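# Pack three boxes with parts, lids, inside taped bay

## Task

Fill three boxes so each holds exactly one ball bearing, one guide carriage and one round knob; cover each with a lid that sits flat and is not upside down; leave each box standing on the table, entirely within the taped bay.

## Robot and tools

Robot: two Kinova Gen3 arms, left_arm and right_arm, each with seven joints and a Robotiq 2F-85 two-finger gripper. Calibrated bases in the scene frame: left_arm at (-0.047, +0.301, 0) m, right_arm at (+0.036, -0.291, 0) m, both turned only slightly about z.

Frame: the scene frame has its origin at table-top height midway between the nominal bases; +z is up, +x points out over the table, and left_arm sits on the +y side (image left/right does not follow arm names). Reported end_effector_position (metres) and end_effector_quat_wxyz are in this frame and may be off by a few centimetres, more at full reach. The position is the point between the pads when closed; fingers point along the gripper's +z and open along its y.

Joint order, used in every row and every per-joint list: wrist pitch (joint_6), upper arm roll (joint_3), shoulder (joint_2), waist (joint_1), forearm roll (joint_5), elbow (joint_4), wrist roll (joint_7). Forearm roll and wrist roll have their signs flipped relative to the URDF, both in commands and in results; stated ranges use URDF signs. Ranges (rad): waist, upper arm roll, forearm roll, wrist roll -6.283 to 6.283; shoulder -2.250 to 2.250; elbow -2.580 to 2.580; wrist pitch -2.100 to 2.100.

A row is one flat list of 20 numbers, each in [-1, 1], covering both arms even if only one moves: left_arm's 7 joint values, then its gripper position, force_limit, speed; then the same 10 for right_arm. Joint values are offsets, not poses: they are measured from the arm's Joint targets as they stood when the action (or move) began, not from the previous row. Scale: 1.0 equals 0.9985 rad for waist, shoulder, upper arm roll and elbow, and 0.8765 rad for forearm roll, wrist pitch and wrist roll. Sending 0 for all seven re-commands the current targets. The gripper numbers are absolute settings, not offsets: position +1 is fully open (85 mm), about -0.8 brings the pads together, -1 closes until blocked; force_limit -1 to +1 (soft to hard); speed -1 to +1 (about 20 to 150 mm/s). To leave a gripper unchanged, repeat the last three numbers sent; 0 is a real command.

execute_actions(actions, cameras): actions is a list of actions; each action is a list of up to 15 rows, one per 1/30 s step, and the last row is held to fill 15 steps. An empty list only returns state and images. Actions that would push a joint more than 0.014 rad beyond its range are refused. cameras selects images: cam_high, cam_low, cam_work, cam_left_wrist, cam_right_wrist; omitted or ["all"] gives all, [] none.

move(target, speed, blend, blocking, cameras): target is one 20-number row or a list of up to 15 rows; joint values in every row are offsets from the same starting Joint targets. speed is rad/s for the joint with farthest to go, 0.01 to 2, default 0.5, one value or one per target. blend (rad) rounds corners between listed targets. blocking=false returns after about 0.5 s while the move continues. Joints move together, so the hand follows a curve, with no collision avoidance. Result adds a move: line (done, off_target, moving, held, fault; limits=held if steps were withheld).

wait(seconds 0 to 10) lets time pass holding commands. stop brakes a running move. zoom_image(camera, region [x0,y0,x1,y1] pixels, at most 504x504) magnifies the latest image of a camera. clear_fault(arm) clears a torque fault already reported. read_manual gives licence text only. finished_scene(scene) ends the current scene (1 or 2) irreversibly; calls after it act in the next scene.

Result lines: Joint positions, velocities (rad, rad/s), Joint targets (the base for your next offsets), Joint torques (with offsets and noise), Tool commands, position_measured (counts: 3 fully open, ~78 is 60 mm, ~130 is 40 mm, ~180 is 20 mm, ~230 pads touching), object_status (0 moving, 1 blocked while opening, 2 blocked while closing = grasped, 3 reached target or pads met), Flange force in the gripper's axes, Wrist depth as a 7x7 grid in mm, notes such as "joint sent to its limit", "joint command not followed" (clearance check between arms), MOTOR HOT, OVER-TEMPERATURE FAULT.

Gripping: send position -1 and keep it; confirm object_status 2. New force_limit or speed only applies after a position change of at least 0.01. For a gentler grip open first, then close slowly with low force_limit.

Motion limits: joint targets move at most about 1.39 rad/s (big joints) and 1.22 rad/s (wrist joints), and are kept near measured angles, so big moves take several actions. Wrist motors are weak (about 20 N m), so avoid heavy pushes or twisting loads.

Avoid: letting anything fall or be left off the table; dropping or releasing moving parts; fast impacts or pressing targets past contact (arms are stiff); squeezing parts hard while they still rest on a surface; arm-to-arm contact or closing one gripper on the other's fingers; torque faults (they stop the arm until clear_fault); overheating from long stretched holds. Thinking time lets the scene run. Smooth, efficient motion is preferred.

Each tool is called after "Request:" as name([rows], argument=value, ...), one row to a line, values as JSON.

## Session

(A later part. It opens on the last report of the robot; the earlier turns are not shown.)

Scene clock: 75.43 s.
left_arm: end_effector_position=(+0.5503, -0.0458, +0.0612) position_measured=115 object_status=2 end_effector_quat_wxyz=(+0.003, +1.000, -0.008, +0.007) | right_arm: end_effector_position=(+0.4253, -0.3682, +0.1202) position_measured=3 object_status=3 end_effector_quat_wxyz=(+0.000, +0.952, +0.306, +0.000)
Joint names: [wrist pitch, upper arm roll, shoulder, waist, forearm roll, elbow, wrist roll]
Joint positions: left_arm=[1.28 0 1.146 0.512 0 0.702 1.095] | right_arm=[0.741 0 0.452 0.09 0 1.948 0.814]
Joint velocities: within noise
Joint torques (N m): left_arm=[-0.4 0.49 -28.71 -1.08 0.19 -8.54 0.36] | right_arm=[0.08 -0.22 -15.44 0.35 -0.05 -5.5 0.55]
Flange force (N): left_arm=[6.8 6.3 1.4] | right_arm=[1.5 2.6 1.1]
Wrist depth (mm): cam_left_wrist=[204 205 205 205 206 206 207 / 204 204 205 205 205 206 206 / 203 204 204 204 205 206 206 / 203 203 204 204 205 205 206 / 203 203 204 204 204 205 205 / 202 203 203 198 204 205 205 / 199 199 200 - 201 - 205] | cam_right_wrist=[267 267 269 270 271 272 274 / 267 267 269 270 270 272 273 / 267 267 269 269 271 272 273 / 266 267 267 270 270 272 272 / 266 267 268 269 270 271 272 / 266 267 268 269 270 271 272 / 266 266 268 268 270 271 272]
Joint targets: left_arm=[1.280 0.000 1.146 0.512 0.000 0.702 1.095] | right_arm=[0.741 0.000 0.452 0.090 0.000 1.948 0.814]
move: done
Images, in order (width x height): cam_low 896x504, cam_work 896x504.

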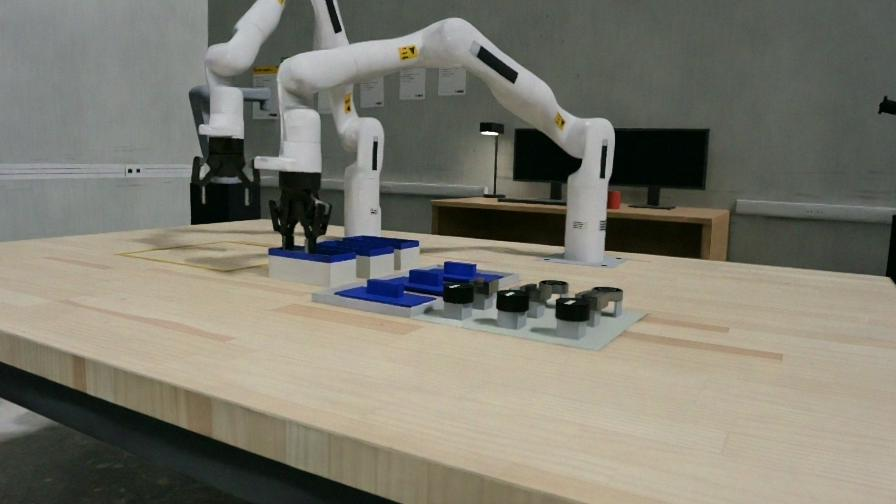

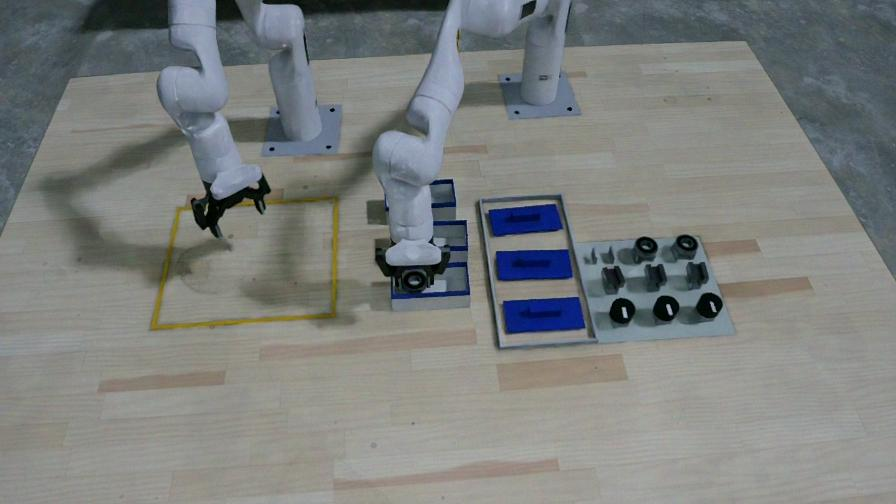

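Request:
move([
  [0.1536,0,-0.0580,0,0,-0.0632,0,-1,-0.6,-0.8,0,0,0,0,0,0,0,1,-0.8,-1],
  [0.0354,0,-0.2954,-0.005,0,0.2784,-0.0103,-1,-0.6,-0.8,0,0,0,0,0,0,0,1,-0.8,-1],
], speed=0.5, cameras=["cam_low","cam_left_wrist"])

Request:
zoom_image(camera="cam_low", region=[260, 110, 400, 250])

Scene clock: 80.10 s.
left_arm: end_effector_position=(+0.4902, -0.0101, +0.1703) position_measured=115 object_status=2 end_effector_quat_wxyz=(+0.000, +1.000, -0.001, +0.000) | right_arm: end_effector_position=(+0.4253, -0.3682, +0.1202) position_measured=3 object_status=3 end_effector_quat_wxyz=(+0.000, +0.952, +0.306, +0.000)
Joint names: [wrist pitch, upper arm roll, shoulder, waist, forearm roll, elbow, wrist roll]
Joint positions: left_arm=[1.311 0 0.851 0.507 0 0.98 1.086] | right_arm=[0.741 0 0.452 0.09 0 1.948 0.814]
Joint velocities: within noise
Joint torques (N m): left_arm=[-0.27 0.41 -25.3 -1.09 0.19 -8.47 0.36] | right_arm=[0.07 -0.16 -15.37 0.39 -0.09 -5.52 0.48]
Flange force (N): left_arm=[4.3 5.3 0.5] | right_arm=[1.6 2.3 0.9]
Wrist depth (mm): cam_left_wrist=[311 312 311 312 312 311 312 / 312 312 312 312 311 312 312 / 312 311 309 309 310 295 312 / 313 312 310 309 309 295 312 / 302 312 287 309 283 276 313 / 302 313 312 313 313 312 313 / 302 313 301 309 314 313 313] | cam_right_wrist=[267 268 269 270 271 272 274 / 267 268 269 270 271 272 273 / 266 267 268 270 270 272 273 / 266 267 268 269 271 271 273 / 266 266 268 269 271 272 273 / 266 266 268 269 270 271 273 / 265 266 268 268 269 271 272]
Joint targets: left_arm=[1.311 0.000 0.851 0.507 0.000 0.980 1.086] | right_arm=[0.741 0.000 0.452 0.090 0.000 1.948 0.814]
move: done
camera_calibration:
cam_left_wrist: T_world_to_cam=[[-0.0241235, -0.999345, 0.0269689, -0.00186276], [-0.999482, 0.0235346, -0.0219447, 0.55579], [0.0212956, -0.0274844, -0.999395, 0.304916], [0, 0, 0, 1]] pos_world=[0.548964, -0.00656141, 0.316979]
Images, in order (width x height): cam_low 896x504, cam_left_wrist 896x504.

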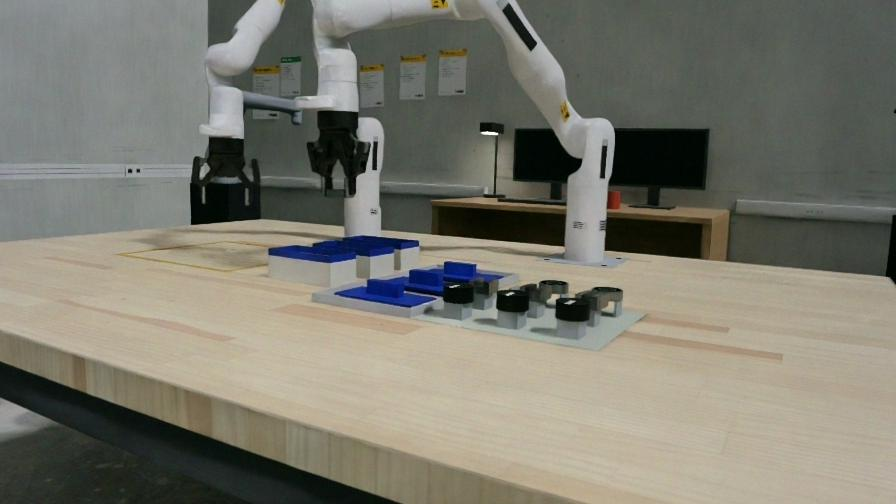

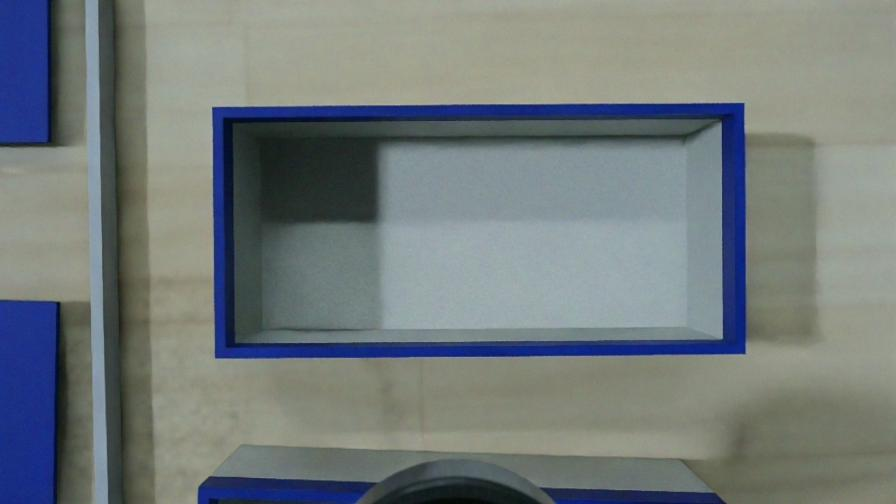

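Scaled by 3.600.

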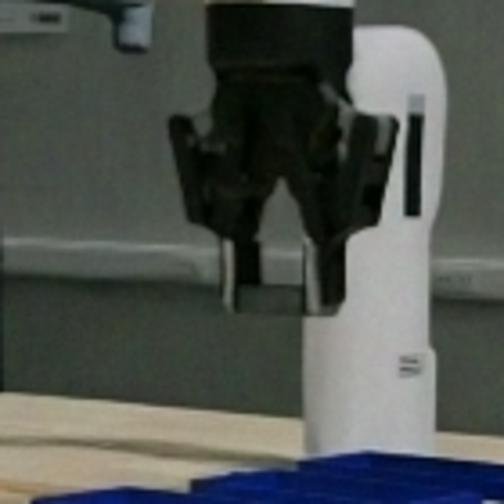

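Request:
move([
  [0.0823,0,0.2647,-0.0185,0,-0.3373,0.0387,-1,-0.6,-0.8,0,0,0,0,0,0,0,1,-0.8,-1],
  [-0.0904,0,0.3374,-0.0185,0,-0.2585,0.0387,-1,-0.6,-0.8,0,0,0,0,0,0,0,1,-0.8,-1],
], speed=[0.6,0.15], cameras=["cam_low","cam_work","cam_left_wrist"])

Request:
zoom_image(camera="cam_work", region=[370, 190, 490, 320])

Scene clock: 86.27 s.
left_arm: end_effector_position=(+0.5555, -0.0302, +0.0265) position_measured=115 object_status=2 end_effector_quat_wxyz=(+0.000, +1.000, -0.008, +0.001) | right_arm: end_effector_position=(+0.4253, -0.3682, +0.1202) position_measured=3 object_status=3 end_effector_quat_wxyz=(+0.000, +0.952, +0.306, +0.000)
Joint names: [wrist pitch, upper arm roll, shoulder, waist, forearm roll, elbow, wrist roll]
Joint positions: left_arm=[1.231 0 1.187 0.489 0 0.722 1.12] | right_arm=[0.741 0 0.452 0.09 0 1.948 0.814]
Joint velocities: within noise
Joint torques (N m): left_arm=[-0.3 0.5 -28.68 -1.17 0.18 -8.19 0.34] | right_arm=[0.09 -0.25 -15.42 0.39 -0.06 -5.46 0.55]
Flange force (N): left_arm=[6.9 6.3 1.6] | right_arm=[1.6 2.6 1.0]
Wrist depth (mm): cam_left_wrist=[- - - - - - - / - - - - - - - / - - - - - - - / - - - - - - - / - - - - - - - / - - - - - - - / - - - - - - -] | cam_right_wrist=[266 267 269 270 271 272 273 / 266 268 269 270 271 272 273 / 266 267 269 269 271 272 273 / 266 267 268 269 270 271 272 / 266 267 268 269 270 272 272 / 266 267 268 269 270 271 273 / 265 266 267 269 270 271 272]
Joint targets: left_arm=[1.231 0.000 1.187 0.489 0.000 0.722 1.120] | right_arm=[0.741 0.000 0.452 0.090 0.000 1.948 0.814]
move: done
camera_calibration:
cam_left_wrist: T_world_to_cam=[[-0.0396322, -0.998846, 0.0271281, -0.00789693], [-0.998984, 0.0390261, -0.0225196, 0.618644], [0.021435, -0.027993, -0.999378, 0.159232], [0, 0, 0, 1]] pos_world=[0.61429, -0.0275737, 0.173279]
Images, in order (width x height): cam_low 896x504, cam_work 896x504, cam_left_wrist 896x504.

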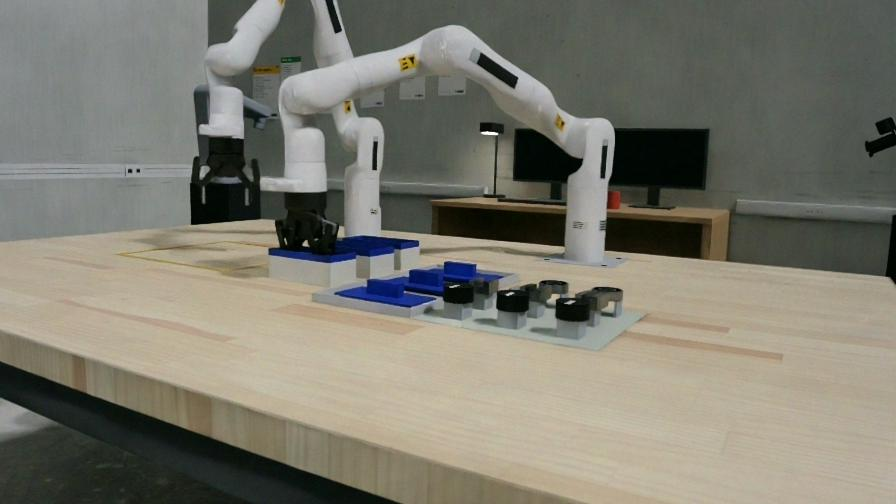

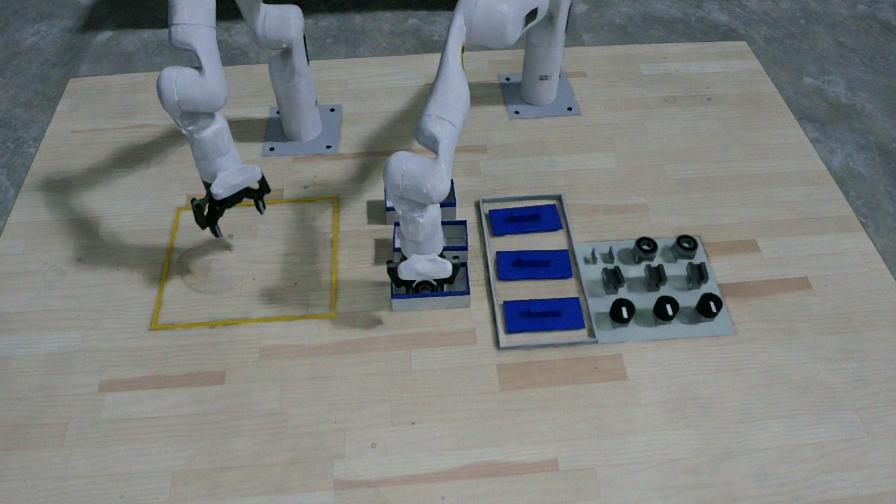

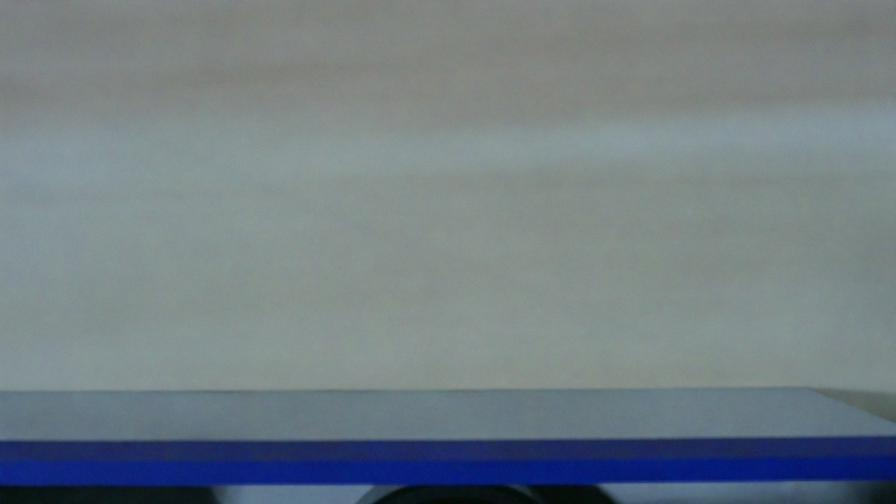

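Scaled by 3.877.

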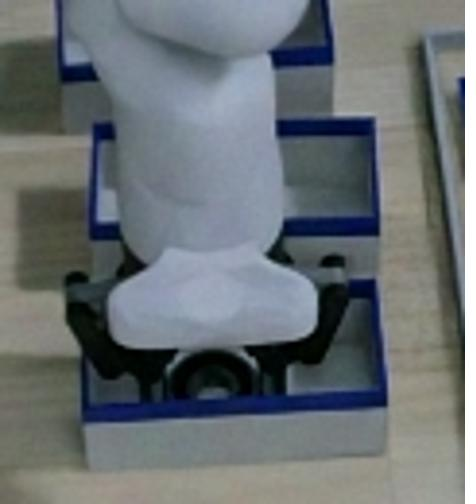

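Request:
move(target=[-0.0027,0,0.0016,0,0,0.0008,0,-1,-0.6,-0.8,0,0,0,0,0,0,0,1,-0.8,-1], cameras=["cam_left_wrist"])

Scene clock: 90.07 s.
left_arm: end_effector_position=(+0.5555, -0.0302, +0.0252) position_measured=115 object_status=2 end_effector_quat_wxyz=(+0.000, +1.000, -0.008, +0.001) | right_arm: end_effector_position=(+0.4253, -0.3682, +0.1202) position_measured=3 object_status=3 end_effector_quat_wxyz=(+0.000, +0.952, +0.306, +0.000)
Joint names: [wrist pitch, upper arm roll, shoulder, waist, forearm roll, elbow, wrist roll]
Joint positions: left_arm=[1.229 0 1.189 0.489 0 0.723 1.12] | right_arm=[0.741 0 0.452 0.09 0 1.948 0.814]
Joint velocities: within noise
Joint torques (N m): left_arm=[-0.38 0.47 -28.34 -1.14 0.19 -8.22 0.35] | right_arm=[0.09 -0.16 -15.38 0.44 -0.08 -5.41 0.51]
Flange force (N): left_arm=[6.0 5.7 1.1] | right_arm=[1.8 2.5 0.9]
Wrist depth (mm): cam_left_wrist=[- - - - - - - / - - - - - - - / - - - - - - - / - - - - - - - / - - - - - - - / - - - - - - - / - - - - - - -] | cam_right_wrist=[266 267 269 269 272 272 273 / 266 267 268 270 271 272 273 / 266 267 268 269 270 272 273 / 266 268 268 269 270 272 273 / 266 267 268 269 270 272 273 / 265 267 268 269 270 271 272 / 265 266 267 268 270 271 272]
Joint targets: left_arm=[1.229 0.000 1.189 0.489 0.000 0.723 1.120] | right_arm=[0.741 0.000 0.452 0.090 0.000 1.948 0.814]
move: done
camera_calibration:
cam_left_wrist: T_world_to_cam=[[-0.0396287, -0.998849, 0.0270322, -0.00784853], [-0.998987, 0.0390275, -0.0224158, 0.618496], [0.021335, -0.0278931, -0.999383, 0.1579], [0, 0, 0, 1]] pos_world=[0.614189, -0.0275735, 0.171879]
Images, in order (width x height): cam_left_wrist 896x504.

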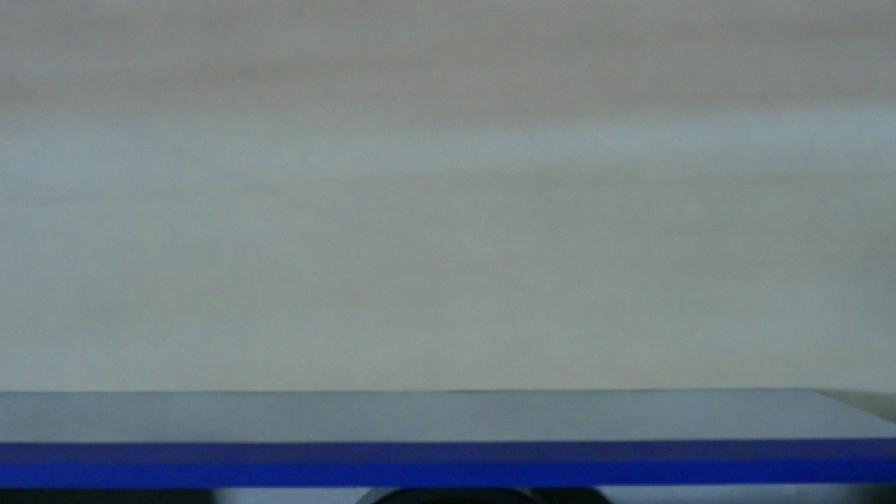

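Request:
move([
  [-0.0008,0,0.0005,0,0,0.0002,0,-1,-0.6,-0.8,0,0,0,0,0,0,0,1,-0.8,-1],
  [-0.0008,0,0.0005,0,0,0.0002,0,0.23,-0.6,-0.8,0,0,0,0,0,0,0,1,-0.8,-1],
  [0.3257,0,-0.0981,0,0,-0.1873,0,0.23,-0.6,-0.8,0,0,0,0,0,0,0,1,-0.8,-1],
], speed=[0.1,0.1,0.25], cameras=["cam_left_wrist","cam_work"])

Scene clock: 95.10 s.
left_arm: end_effector_position=(+0.5556, -0.0303, +0.1501) position_measured=100 object_status=3 end_effector_quat_wxyz=(+0.000, +1.000, -0.008, +0.000) | right_arm: end_effector_position=(+0.4253, -0.3682, +0.1202) position_measured=3 object_status=3 end_effector_quat_wxyz=(+0.000, +0.952, +0.306, +0.000)
Joint names: [wrist pitch, upper arm roll, shoulder, waist, forearm roll, elbow, wrist roll]
Joint positions: left_arm=[1.515 0 1.091 0.489 0 0.536 1.12] | right_arm=[0.741 0 0.452 0.09 0 1.948 0.814]
Joint velocities: within noise
Joint torques (N m): left_arm=[-0.43 0.45 -27.78 -1.15 0.2 -8.57 0.32] | right_arm=[0.05 -0.18 -15.46 0.42 -0.09 -5.5 0.55]
Flange force (N): left_arm=[8.9 7.2 -1.6] | right_arm=[1.7 2.5 1.0]
Wrist depth (mm): cam_left_wrist=[292 292 293 293 293 294 293 / 292 293 292 293 294 293 294 / 292 293 292 293 293 293 294 / 291 292 292 293 293 293 293 / 291 292 292 292 293 293 293 / 291 259 258 257 255 275 293 / 291 288 289 276 289 275 293] | cam_right_wrist=[266 268 269 270 271 271 273 / 266 267 269 270 271 272 273 / 266 267 269 270 271 272 273 / 266 267 268 270 271 271 273 / 266 267 268 269 270 271 272 / 266 266 268 269 270 271 272 / 265 266 267 269 270 271 272]
Joint targets: left_arm=[1.515 0.000 1.091 0.489 0.000 0.536 1.120] | right_arm=[0.741 0.000 0.452 0.090 0.000 1.948 0.814]
move: done
camera_calibration:
cam_left_wrist: T_world_to_cam=[[-0.0396138, -0.998854, 0.0268523, -0.0113684], [-0.998998, 0.0390305, -0.0219085, 0.621459], [0.0208354, -0.0276932, -0.999399, 0.283028], [0, 0, 0, 1]] pos_world=[0.614489, -0.0277733, 0.296779]
Images, in order (width x height): cam_work 896x504, cam_left_wrist 896x504.

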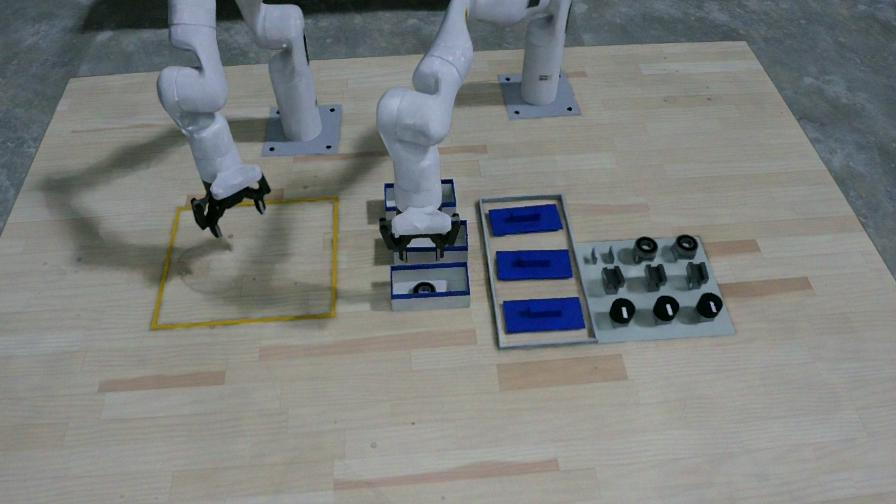

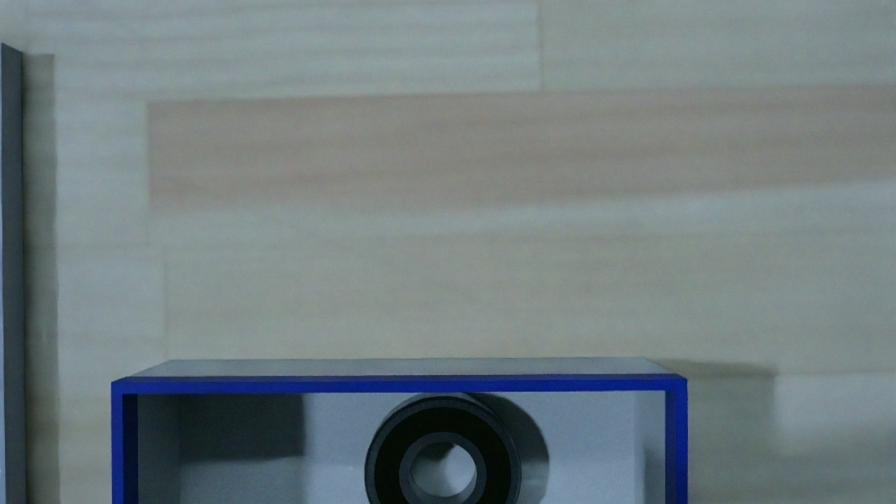

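Request:
move(target=[-0.2932,0,-0.2273,-0.5677,0,0.4842,0.6283,1,-0.6,-0.8,0,0,0,0,0,0,0,1,-0.8,-1], speed=0.7, cameras=["cam_left_wrist"])

Scene clock: 97.43 s.
left_arm: end_effector_position=(+0.5720, +0.3383, +0.1501) position_measured=3 object_status=0 end_effector_quat_wxyz=(+0.000, +1.000, +0.000, +0.000) | right_arm: end_effector_position=(+0.4253, -0.3682, +0.1202) position_measured=3 object_status=3 end_effector_quat_wxyz=(+0.000, +0.952, +0.306, +0.000)
Joint names: [wrist pitch, upper arm roll, shoulder, waist, forearm roll, elbow, wrist roll]
Joint positions: left_arm=[1.258 0 0.864 -0.078 0 1.019 1.671] | right_arm=[0.741 0 0.452 0.09 0 1.948 0.814]
Joint velocities: within noise
Joint torques (N m): left_arm=[-0.34 0.42 -24.77 -1.12 0.15 -8.03 0.36] | right_arm=[0.12 -0.2 -15.45 0.4 -0.04 -5.51 0.55]
Flange force (N): left_arm=[6.6 2.1 -0.4] | right_arm=[1.5 2.5 1.3]
Wrist depth (mm): cam_left_wrist=[290 290 290 291 291 291 292 / 290 291 290 290 291 292 292 / 244 244 291 245 291 281 282 / 291 291 291 245 291 282 281 / 291 291 291 292 292 282 282 / 291 262 292 261 292 294 293 / 292 256 292 248 293 294 294] | cam_right_wrist=[267 268 269 270 271 272 274 / 266 267 269 270 271 272 273 / 266 268 269 270 271 272 273 / 266 267 268 269 270 271 273 / 266 266 268 269 270 272 273 / 265 267 268 269 270 271 272 / 266 266 268 268 270 271 272]
Joint targets: left_arm=[1.258 0.000 0.864 -0.078 0.000 1.019 1.671] | right_arm=[0.741 0.000 0.452 0.090 0.000 1.948 0.814]
move: done
camera_calibration:
cam_left_wrist: T_world_to_cam=[[-0.0235296, -0.999367, 0.0266668, 0.348551], [-0.99949, 0.0229393, -0.0222313, 0.629197], [0.0216055, -0.0271763, -0.999397, 0.292262], [0, 0, 0, 1]] pos_world=[0.630763, 0.341839, 0.296779]
Images, in order (width x height): cam_left_wrist 896x504.

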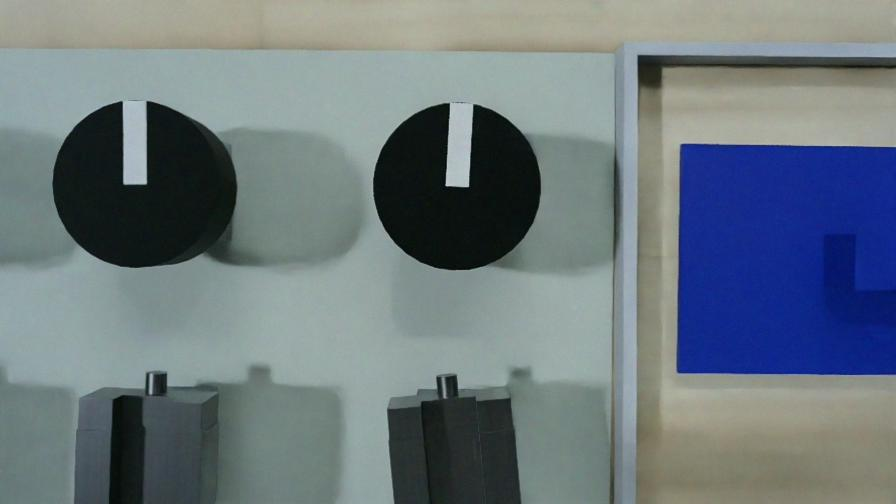

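Request:
move(target=[-0.2141,0,-0.1125,-0.0098,0,0.3009,0.011,1,-0.6,-0.8,0,0,0,0,0,0,0,1,-0.8,-1], speed=0.5, cameras=["cam_left_wrist"])

Request:
zoom_image(camera="cam_left_wrist", region=[200, 100, 700, 504])

Scene clock: 99.50 s.
left_arm: end_effector_position=(+0.5158, +0.3383, +0.1300) position_measured=3 object_status=3 end_effector_quat_wxyz=(+0.000, +1.000, +0.000, +0.000) | right_arm: end_effector_position=(+0.4253, -0.3682, +0.1202) position_measured=3 object_status=3 end_effector_quat_wxyz=(+0.000, +0.952, +0.306, +0.000)
Joint names: [wrist pitch, upper arm roll, shoulder, waist, forearm roll, elbow, wrist roll]
Joint positions: left_arm=[1.07 0 0.752 -0.088 0 1.319 1.681] | right_arm=[0.741 0 0.452 0.09 0 1.948 0.814]
Joint velocities: within noise
Joint torques (N m): left_arm=[-0.34 0.38 -22.52 -1.12 0.16 -7.31 0.36] | right_arm=[0.06 -0.09 -15.42 0.43 -0.06 -5.55 0.55]
Flange force (N): left_arm=[5.6 2.4 0.0] | right_arm=[1.5 2.3 1.0]
Wrist depth (mm): cam_left_wrist=[270 266 271 225 271 261 261 / 271 271 271 271 271 261 262 / 271 271 272 236 272 273 262 / 236 271 272 228 272 273 273 / 236 272 272 237 272 274 274 / 272 272 273 273 272 263 263 / 235 260 273 273 273 263 263] | cam_right_wrist=[266 268 268 270 271 272 274 / 267 268 268 270 270 272 273 / 266 267 269 270 271 272 273 / 266 267 268 269 271 271 273 / 266 267 268 269 270 271 272 / 266 267 268 269 270 271 272 / 265 267 268 269 270 271 272]
Joint targets: left_arm=[1.070 0.000 0.752 -0.088 0.000 1.320 1.681] | right_arm=[0.741 0.000 0.452 0.090 0.000 1.948 0.814]
move: done
camera_calibration:
cam_left_wrist: T_world_to_cam=[[-0.0232165, -0.999374, 0.026681, 0.347585], [-0.999508, 0.0226395, -0.0217285, 0.572652], [0.0211108, -0.0271723, -0.999408, 0.273672], [0, 0, 0, 1]] pos_world=[0.574662, 0.34184, 0.276679]
Images, in order (width x height): cam_left_wrist 896x504.

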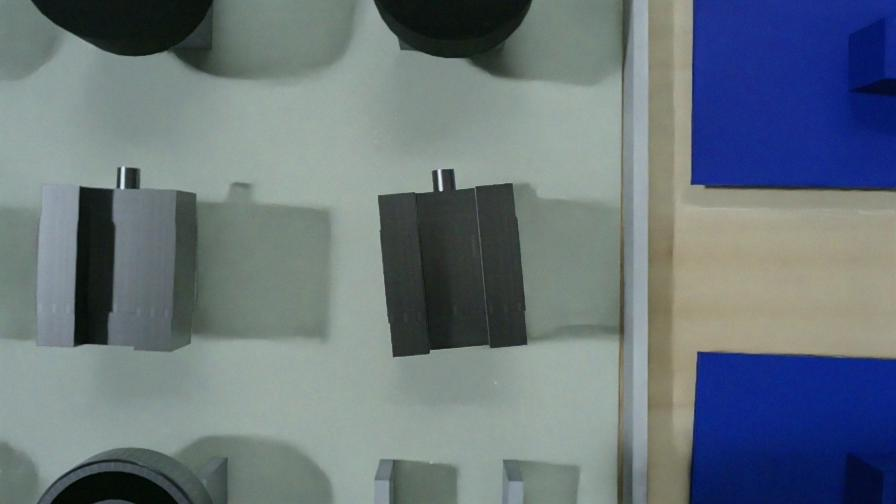

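Scaled by 1.008 from the camera's 896x504 image, which has a finer 1280x720 frame.

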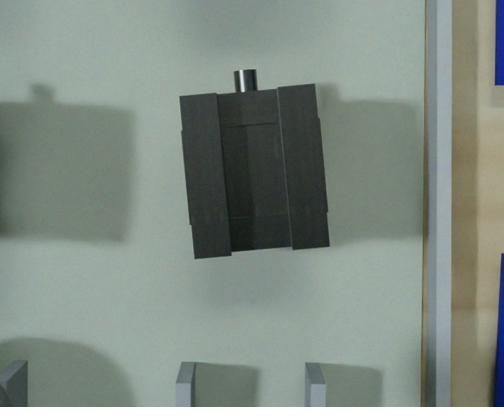

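Request:
move(target=[0.0777,0,0.1580,0.0125,0,-0.2266,-0.0898,1,-0.6,-0.8,0,0,0,0,0,0,0,1,-0.8,-1], speed=0.5, cameras=["cam_low"])

Request:
zoom_image(camera="cam_low", region=[540, 200, 896, 400])

Scene clock: 103.27 s.
left_arm: end_effector_position=(+0.5705, +0.3366, +0.1003) position_measured=3 object_status=3 end_effector_quat_wxyz=(+0.000, +0.999, +0.033, +0.000) | right_arm: end_effector_position=(+0.4253, -0.3682, +0.1202) position_measured=3 object_status=3 end_effector_quat_wxyz=(+0.000, +0.952, +0.306, +0.000)
Joint names: [wrist pitch, upper arm roll, shoulder, waist, forearm roll, elbow, wrist roll]
Joint positions: left_arm=[1.138 -0.001 0.91 -0.076 0 1.093 1.602] | right_arm=[0.741 0 0.452 0.09 0 1.948 0.814]
Joint velocities: within noise
Joint torques (N m): left_arm=[-0.39 0.44 -25 -1.11 0.16 -7.69 0.37] | right_arm=[0.07 -0.24 -15.39 0.47 -0.04 -5.48 0.53]
Flange force (N): left_arm=[6.0 2.6 0.2] | right_arm=[1.7 2.4 1.0]
Wrist depth (mm): cam_left_wrist=[243 243 244 244 244 244 244 / 196 243 243 244 243 244 244 / 196 243 243 196 243 243 233 / 196 242 243 196 243 244 233 / 242 243 243 243 243 242 233 / 242 242 242 243 242 239 233 / 205 242 242 208 243 243 243] | cam_right_wrist=[266 268 269 271 271 272 274 / 266 268 269 270 271 272 272 / 267 267 268 269 271 271 273 / 266 267 268 269 271 272 273 / 266 267 268 269 270 272 272 / 265 267 268 268 270 271 272 / 265 267 267 269 270 271 272]
Joint targets: left_arm=[1.138 0.000 0.910 -0.076 0.000 1.093 1.602] | right_arm=[0.741 0.000 0.452 0.090 0.000 1.948 0.814]
move: done
Images, in order (width x height): cam_low 896x504.

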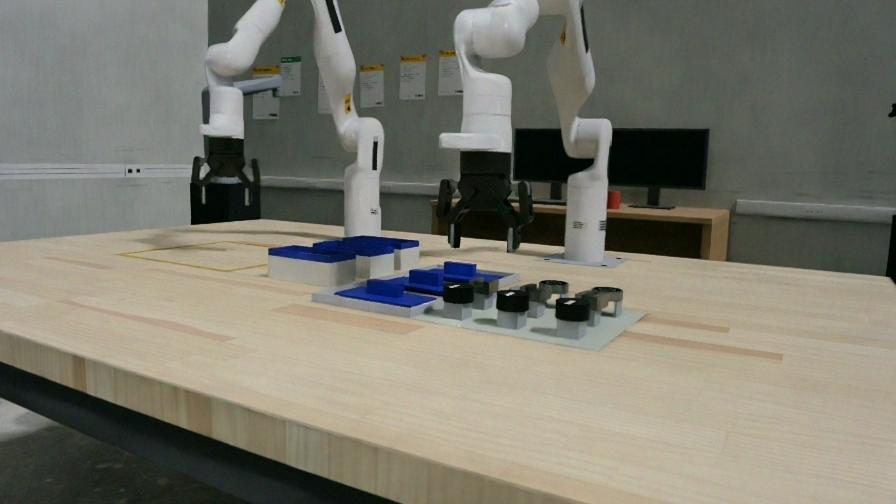

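Scaled by 1.416.

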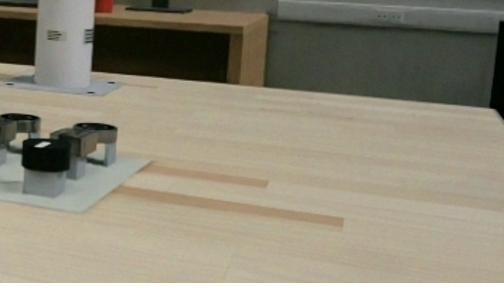

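Request:
zoom_image(camera="cam_low", region=[420, 260, 660, 360])

Scaled by 2.100.

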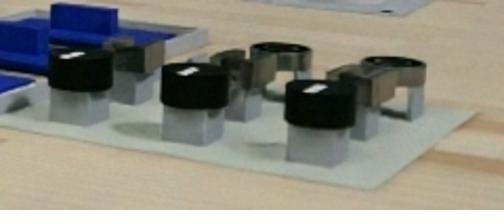

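Request:
move([
  [-0.0985,0,0.0496,0,0,0.0375,0,1,-0.6,-0.8,0,0,0,0,0,0,0,1,-0.8,-1],
  [-0.0985,0,0.0496,0,0,0.0375,0,-1,-0.6,-0.8,0,0,0,0,0,0,0,1,-0.8,-1],
  [0.1319,0,-0.0502,0,0,-0.0649,0,-1,-0.6,-0.8,0,0,0,0,0,0,0,1,-0.8,-1],
], speed=[0.25,0.2,0.25], cameras=["cam_work","cam_low"])

Request:
zoom_image(camera="cam_low", region=[420, 160, 660, 360])

Scene clock: 108.87 s.
left_arm: end_effector_position=(+0.5701, +0.3365, +0.1502) position_measured=148 object_status=2 end_effector_quat_wxyz=(+0.000, +0.999, +0.033, +0.000) | right_arm: end_effector_position=(+0.4253, -0.3682, +0.1202) position_measured=3 object_status=3 end_effector_quat_wxyz=(+0.000, +0.952, +0.306, +0.000)
Joint names: [wrist pitch, upper arm roll, shoulder, waist, forearm roll, elbow, wrist roll]
Joint positions: left_arm=[1.254 0 0.859 -0.076 0 1.028 1.602] | right_arm=[0.741 0 0.452 0.09 0 1.948 0.814]
Joint velocities: within noise
Joint torques (N m): left_arm=[-0.37 0.48 -25.37 -1.12 0.19 -8.48 0.36] | right_arm=[0.11 -0.25 -15.36 0.44 -0.06 -5.48 0.49]
Flange force (N): left_arm=[5.7 2.6 0.9] | right_arm=[1.7 2.3 1.0]
Wrist depth (mm): cam_left_wrist=[293 294 293 294 293 294 294 / 292 292 293 293 293 280 294 / 292 246 293 246 293 294 294 / 292 246 292 246 292 283 282 / 292 292 292 292 293 283 282 / 292 292 292 292 292 293 282 / 292 256 292 268 292 293 293] | cam_right_wrist=[266 268 269 271 272 272 273 / 266 267 269 270 271 272 273 / 266 267 268 270 271 272 272 / 266 267 268 269 270 272 273 / 266 267 269 269 270 271 272 / 265 267 268 268 270 272 272 / 266 267 267 268 269 271 272]
Joint targets: left_arm=[1.254 0.000 0.859 -0.076 0.000 1.028 1.602] | right_arm=[0.741 0.000 0.452 0.090 0.000 1.948 0.814]
move: done
Images, in order (width x height): cam_low 896x504, cam_work 896x504.

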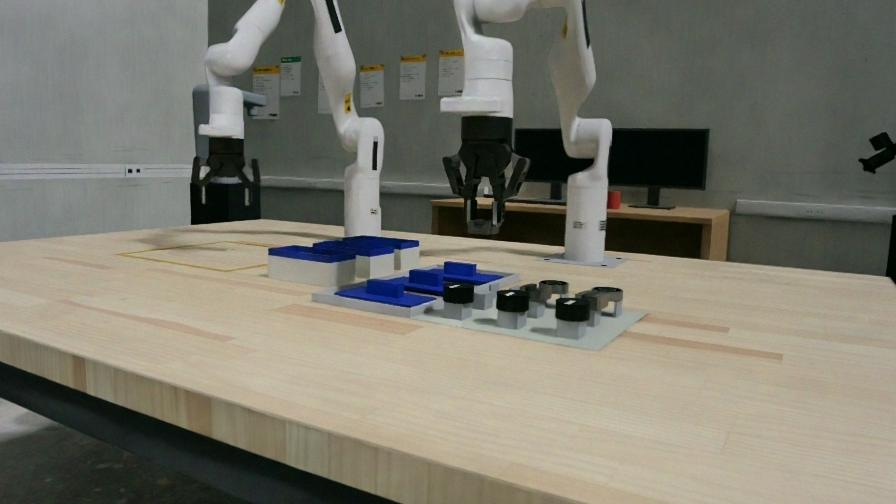

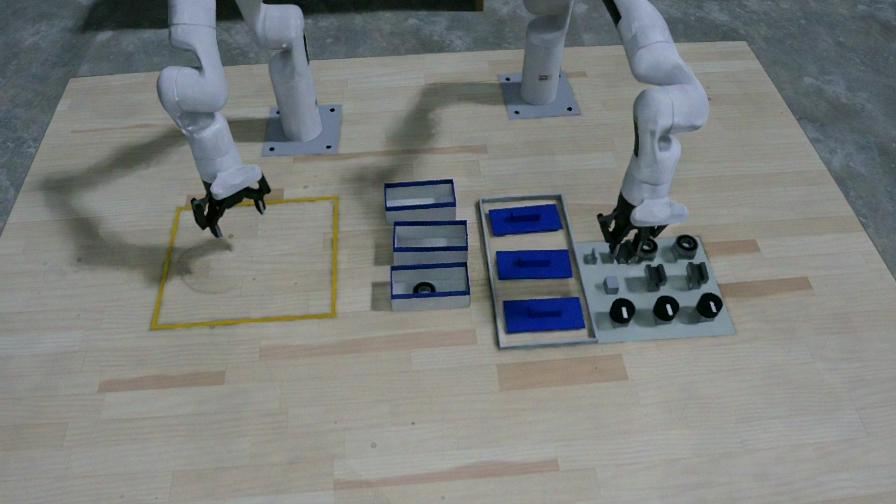

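Scaled by 2.100.

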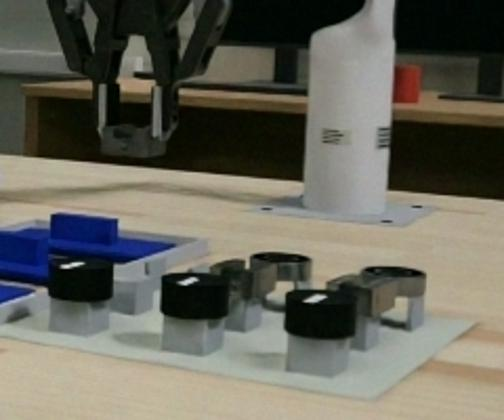

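Request:
move(target=[0.1090,0,0.0291,0.5918,0,-0.1241,-0.5980,-1,-0.6,-0.8,0,0,0,0,0,0,0,1,-0.8,-1], speed=0.7, cameras=["cam_left_wrist"])

Scene clock: 110.53 s.
left_arm: end_effector_position=(+0.4989, -0.0205, +0.1696) position_measured=148 object_status=2 end_effector_quat_wxyz=(+0.000, +1.000, +0.000, +0.000) | right_arm: end_effector_position=(+0.4253, -0.3682, +0.1202) position_measured=3 object_status=3 end_effector_quat_wxyz=(+0.000, +0.952, +0.306, +0.000)
Joint names: [wrist pitch, upper arm roll, shoulder, waist, forearm roll, elbow, wrist roll]
Joint positions: left_arm=[1.349 0 0.888 0.515 0 0.905 1.078] | right_arm=[0.741 0 0.452 0.09 0 1.948 0.814]
Joint velocities: within noise
Joint torques (N m): left_arm=[-0.36 0.49 -25.97 -0.88 0.15 -8.65 0.33] | right_arm=[0.06 -0.19 -15.41 0.42 -0.09 -5.51 0.52]
Flange force (N): left_arm=[4.8 5.1 0.4] | right_arm=[1.6 2.4 1.0]
Wrist depth (mm): cam_left_wrist=[310 311 312 312 313 314 315 / 310 311 312 313 313 314 315 / 310 308 309 309 310 314 315 / 310 308 308 295 310 314 315 / 310 307 308 296 310 314 315 / 310 256 270 303 302 314 315 / 310 310 311 312 313 314 315] | cam_right_wrist=[266 268 269 270 271 272 274 / 266 267 269 269 271 272 273 / 266 267 268 269 270 272 273 / 266 267 268 269 271 272 272 / 266 267 268 269 270 272 273 / 266 266 268 269 270 272 272 / 265 267 268 269 270 271 272]
Joint targets: left_arm=[1.349 0.000 0.888 0.515 0.000 0.905 1.078] | right_arm=[0.741 0.000 0.452 0.090 0.000 1.948 0.814]
move: done
camera_calibration:
cam_left_wrist: T_world_to_cam=[[-0.0235963, -0.99937, 0.0264946, -0.0122656], [-0.999513, 0.0230422, -0.0210283, 0.564532], [0.0204046, -0.0269779, -0.999428, 0.304157], [0, 0, 0, 1]] pos_world=[0.557762, -0.0170604, 0.316179]
Images, in order (width x height): cam_left_wrist 896x504.

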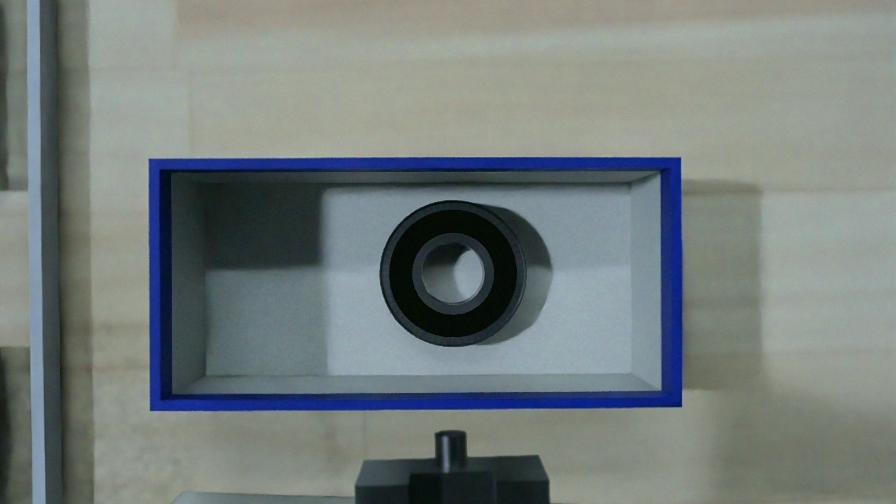

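Request:
move(target=[-0.0698,0,0.1207,-0.0940,0,-0.0598,0.1274,-1,-0.6,-0.8,0,0,0,0,0,0,0,1,-0.8,-1], speed=0.3, cameras=["cam_left_wrist"])

Scene clock: 118.30 s.
left_arm: end_effector_position=(+0.5496, +0.0223, +0.1099) position_measured=148 object_status=2 end_effector_quat_wxyz=(+0.000, +1.000, -0.009, +0.000) | right_arm: end_effector_position=(+0.4253, -0.3682, +0.1202) position_measured=3 object_status=3 end_effector_quat_wxyz=(+0.000, +0.952, +0.306, +0.000)
Joint names: [wrist pitch, upper arm roll, shoulder, waist, forearm roll, elbow, wrist roll]
Joint positions: left_arm=[1.288 -0.001 1.009 0.421 0 0.845 1.19] | right_arm=[0.741 0 0.452 0.09 0 1.948 0.814]
Joint velocities: within noise
Joint torques (N m): left_arm=[-0.3 0.35 -27.22 -1.29 0.23 -8.53 0.34] | right_arm=[0.11 -0.21 -15.33 0.45 -0.03 -5.43 0.53]
Flange force (N): left_arm=[5.1 5.1 1.0] | right_arm=[1.7 2.4 0.9]
Wrist depth (mm): cam_left_wrist=[250 250 251 251 251 251 251 / 240 251 251 251 251 251 252 / 240 251 251 251 251 251 252 / 240 251 252 252 252 252 252 / 252 251 252 216 251 213 212 / 252 252 249 249 249 236 249 / 252 252 - - 236 236 249] | cam_right_wrist=[266 268 269 270 271 272 273 / 266 267 269 270 271 272 274 / 266 267 268 269 270 272 272 / 266 267 268 269 270 272 273 / 266 267 268 269 270 271 273 / 266 267 268 269 270 271 272 / 265 266 267 269 270 271 272]
Joint targets: left_arm=[1.288 0.000 1.009 0.421 0.000 0.845 1.190] | right_arm=[0.741 0.000 0.452 0.090 0.000 1.948 0.814]
move: done
camera_calibration:
cam_left_wrist: T_world_to_cam=[[-0.0416012, -0.998781, 0.0265534, 0.0431963], [-0.998926, 0.0410352, -0.0215176, 0.612344], [0.0204018, -0.0274201, -0.999416, 0.244693], [0, 0, 0, 1]] pos_world=[0.608492, 0.0247255, 0.256579]
Images, in order (width x height): cam_left_wrist 896x504.

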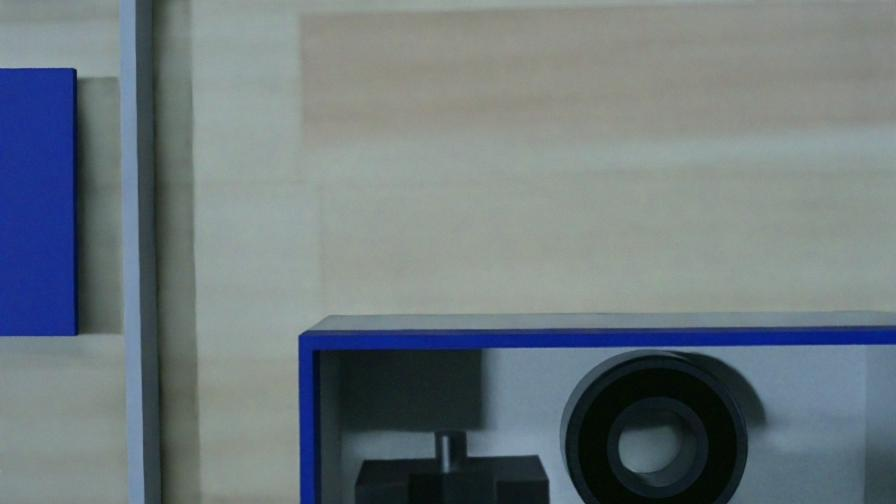

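Request:
move(target=[0.0286,0,0.0211,0.0094,0,-0.0466,0,-1,-0.6,-0.8,0,0,0,0,0,0,0,1,-0.8,-1], speed=0.2, cameras=["cam_left_wrist"])

Scene clock: 121.27 s.
left_arm: end_effector_position=(+0.5532, +0.0140, +0.1100) position_measured=148 object_status=2 end_effector_quat_wxyz=(+0.000, +1.000, -0.014, +0.000) | right_arm: end_effector_position=(+0.4253, -0.3682, +0.1202) position_measured=3 object_status=3 end_effector_quat_wxyz=(+0.000, +0.952, +0.306, +0.000)
Joint names: [wrist pitch, upper arm roll, shoulder, waist, forearm roll, elbow, wrist roll]
Joint positions: left_arm=[1.313 0 1.03 0.431 0 0.798 1.19] | right_arm=[0.741 0 0.452 0.09 0 1.948 0.814]
Joint velocities: within noise
Joint torques (N m): left_arm=[-0.4 0.46 -27.6 -1.08 0.19 -8.6 0.35] | right_arm=[0.09 -0.21 -15.46 0.41 -0.07 -5.47 0.53]
Flange force (N): left_arm=[6.1 5.2 0.8] | right_arm=[1.7 2.6 1.1]
Wrist depth (mm): cam_left_wrist=[251 252 253 253 253 254 254 / 252 252 252 253 254 254 254 / 248 252 252 253 253 254 254 / 247 252 252 253 253 253 254 / 244 252 252 253 253 253 254 / 251 252 206 230 236 225 221 / 251 251 249 - 237 237 248] | cam_right_wrist=[267 268 269 270 270 272 273 / 266 268 268 270 271 272 273 / 266 267 268 269 271 273 272 / 266 267 269 269 270 271 273 / 266 267 268 269 270 271 272 / 265 267 268 269 269 271 272 / 265 267 268 268 270 271 272]
Joint targets: left_arm=[1.313 0.000 1.030 0.431 0.000 0.798 1.190] | right_arm=[0.741 0.000 0.452 0.090 0.000 1.948 0.814]
move: done
camera_calibration:
cam_left_wrist: T_world_to_cam=[[-0.0510035, -0.998339, 0.0267765, 0.0401381], [-0.998491, 0.0504285, -0.0217282, 0.615963], [0.0203418, -0.0278443, -0.999405, 0.244515], [0, 0, 0, 1]] pos_world=[0.612107, 0.0158177, 0.256679]
Images, in order (width x height): cam_left_wrist 896x504.

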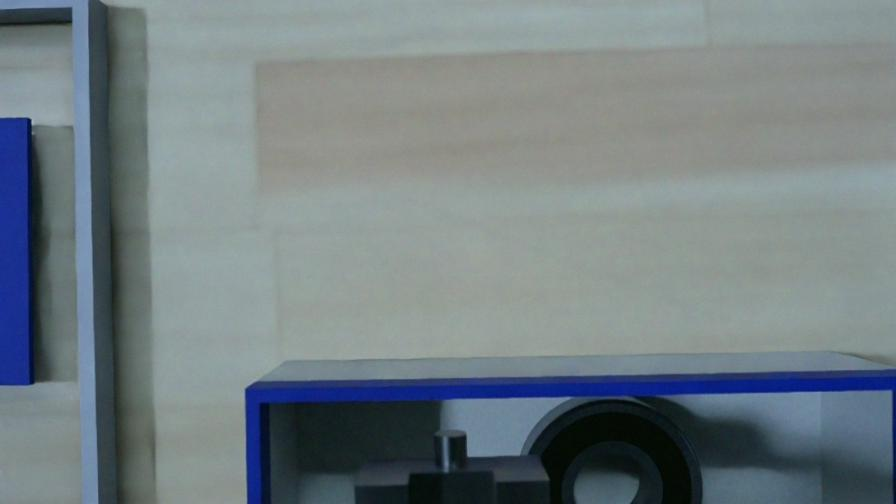

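Request:
move(target=[-0.0286,0,-0.0215,0,0,0.0473,0,-1,-0.6,-0.8,0,0,0,0,0,0,0,1,-0.8,-1], speed=0.1, cameras=["cam_left_wrist"])

Scene clock: 124.30 s.
left_arm: end_effector_position=(+0.5467, +0.0168, +0.1099) position_measured=148 object_status=2 end_effector_quat_wxyz=(+0.000, +1.000, -0.014, +0.000) | right_arm: end_effector_position=(+0.4253, -0.3682, +0.1202) position_measured=3 object_status=3 end_effector_quat_wxyz=(+0.000, +0.952, +0.306, +0.000)
Joint names: [wrist pitch, upper arm roll, shoulder, waist, forearm roll, elbow, wrist roll]
Joint positions: left_arm=[1.288 0 1.009 0.431 0 0.845 1.19] | right_arm=[0.741 0 0.452 0.09 0 1.948 0.814]
Joint velocities: within noise
Joint torques (N m): left_arm=[-0.3 0.43 -27.2 -1.1 0.2 -8.37 0.36] | right_arm=[0.08 -0.2 -15.38 0.45 -0.06 -5.51 0.52]
Flange force (N): left_arm=[6.2 5.3 0.8] | right_arm=[1.6 2.3 1.0]
Wrist depth (mm): cam_left_wrist=[250 250 250 251 251 251 251 / 239 251 251 251 251 251 251 / 240 251 251 251 251 251 251 / 240 251 251 252 251 251 252 / 251 251 249 232 236 223 225 / 251 251 249 249 236 236 249 / 252 252 249 - 235 236 249] | cam_right_wrist=[266 268 269 270 271 272 274 / 266 268 269 270 270 272 273 / 266 268 268 270 270 272 272 / 266 267 268 269 270 272 273 / 266 267 268 269 270 272 273 / 265 267 267 270 270 271 273 / 265 267 268 268 270 270 271]
Joint targets: left_arm=[1.288 0.000 1.009 0.431 0.000 0.845 1.190] | right_arm=[0.741 0.000 0.452 0.090 0.000 1.948 0.814]
move: done
camera_calibration:
cam_left_wrist: T_world_to_cam=[[-0.0509846, -0.998348, 0.0265077, 0.0426626], [-0.998504, 0.050432, -0.021114, 0.609179], [0.0197422, -0.0275445, -0.999426, 0.244988], [0, 0, 0, 1]] pos_world=[0.605606, 0.0186181, 0.256579]
Images, in order (width x height): cam_left_wrist 896x504.

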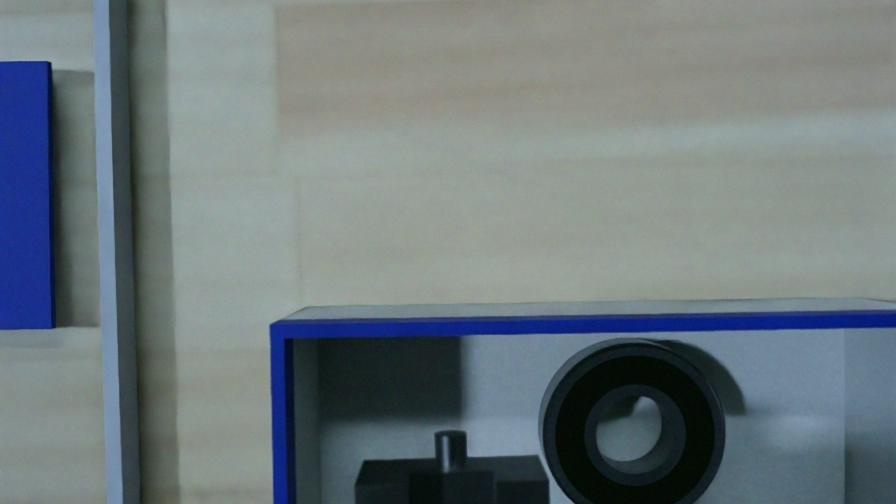

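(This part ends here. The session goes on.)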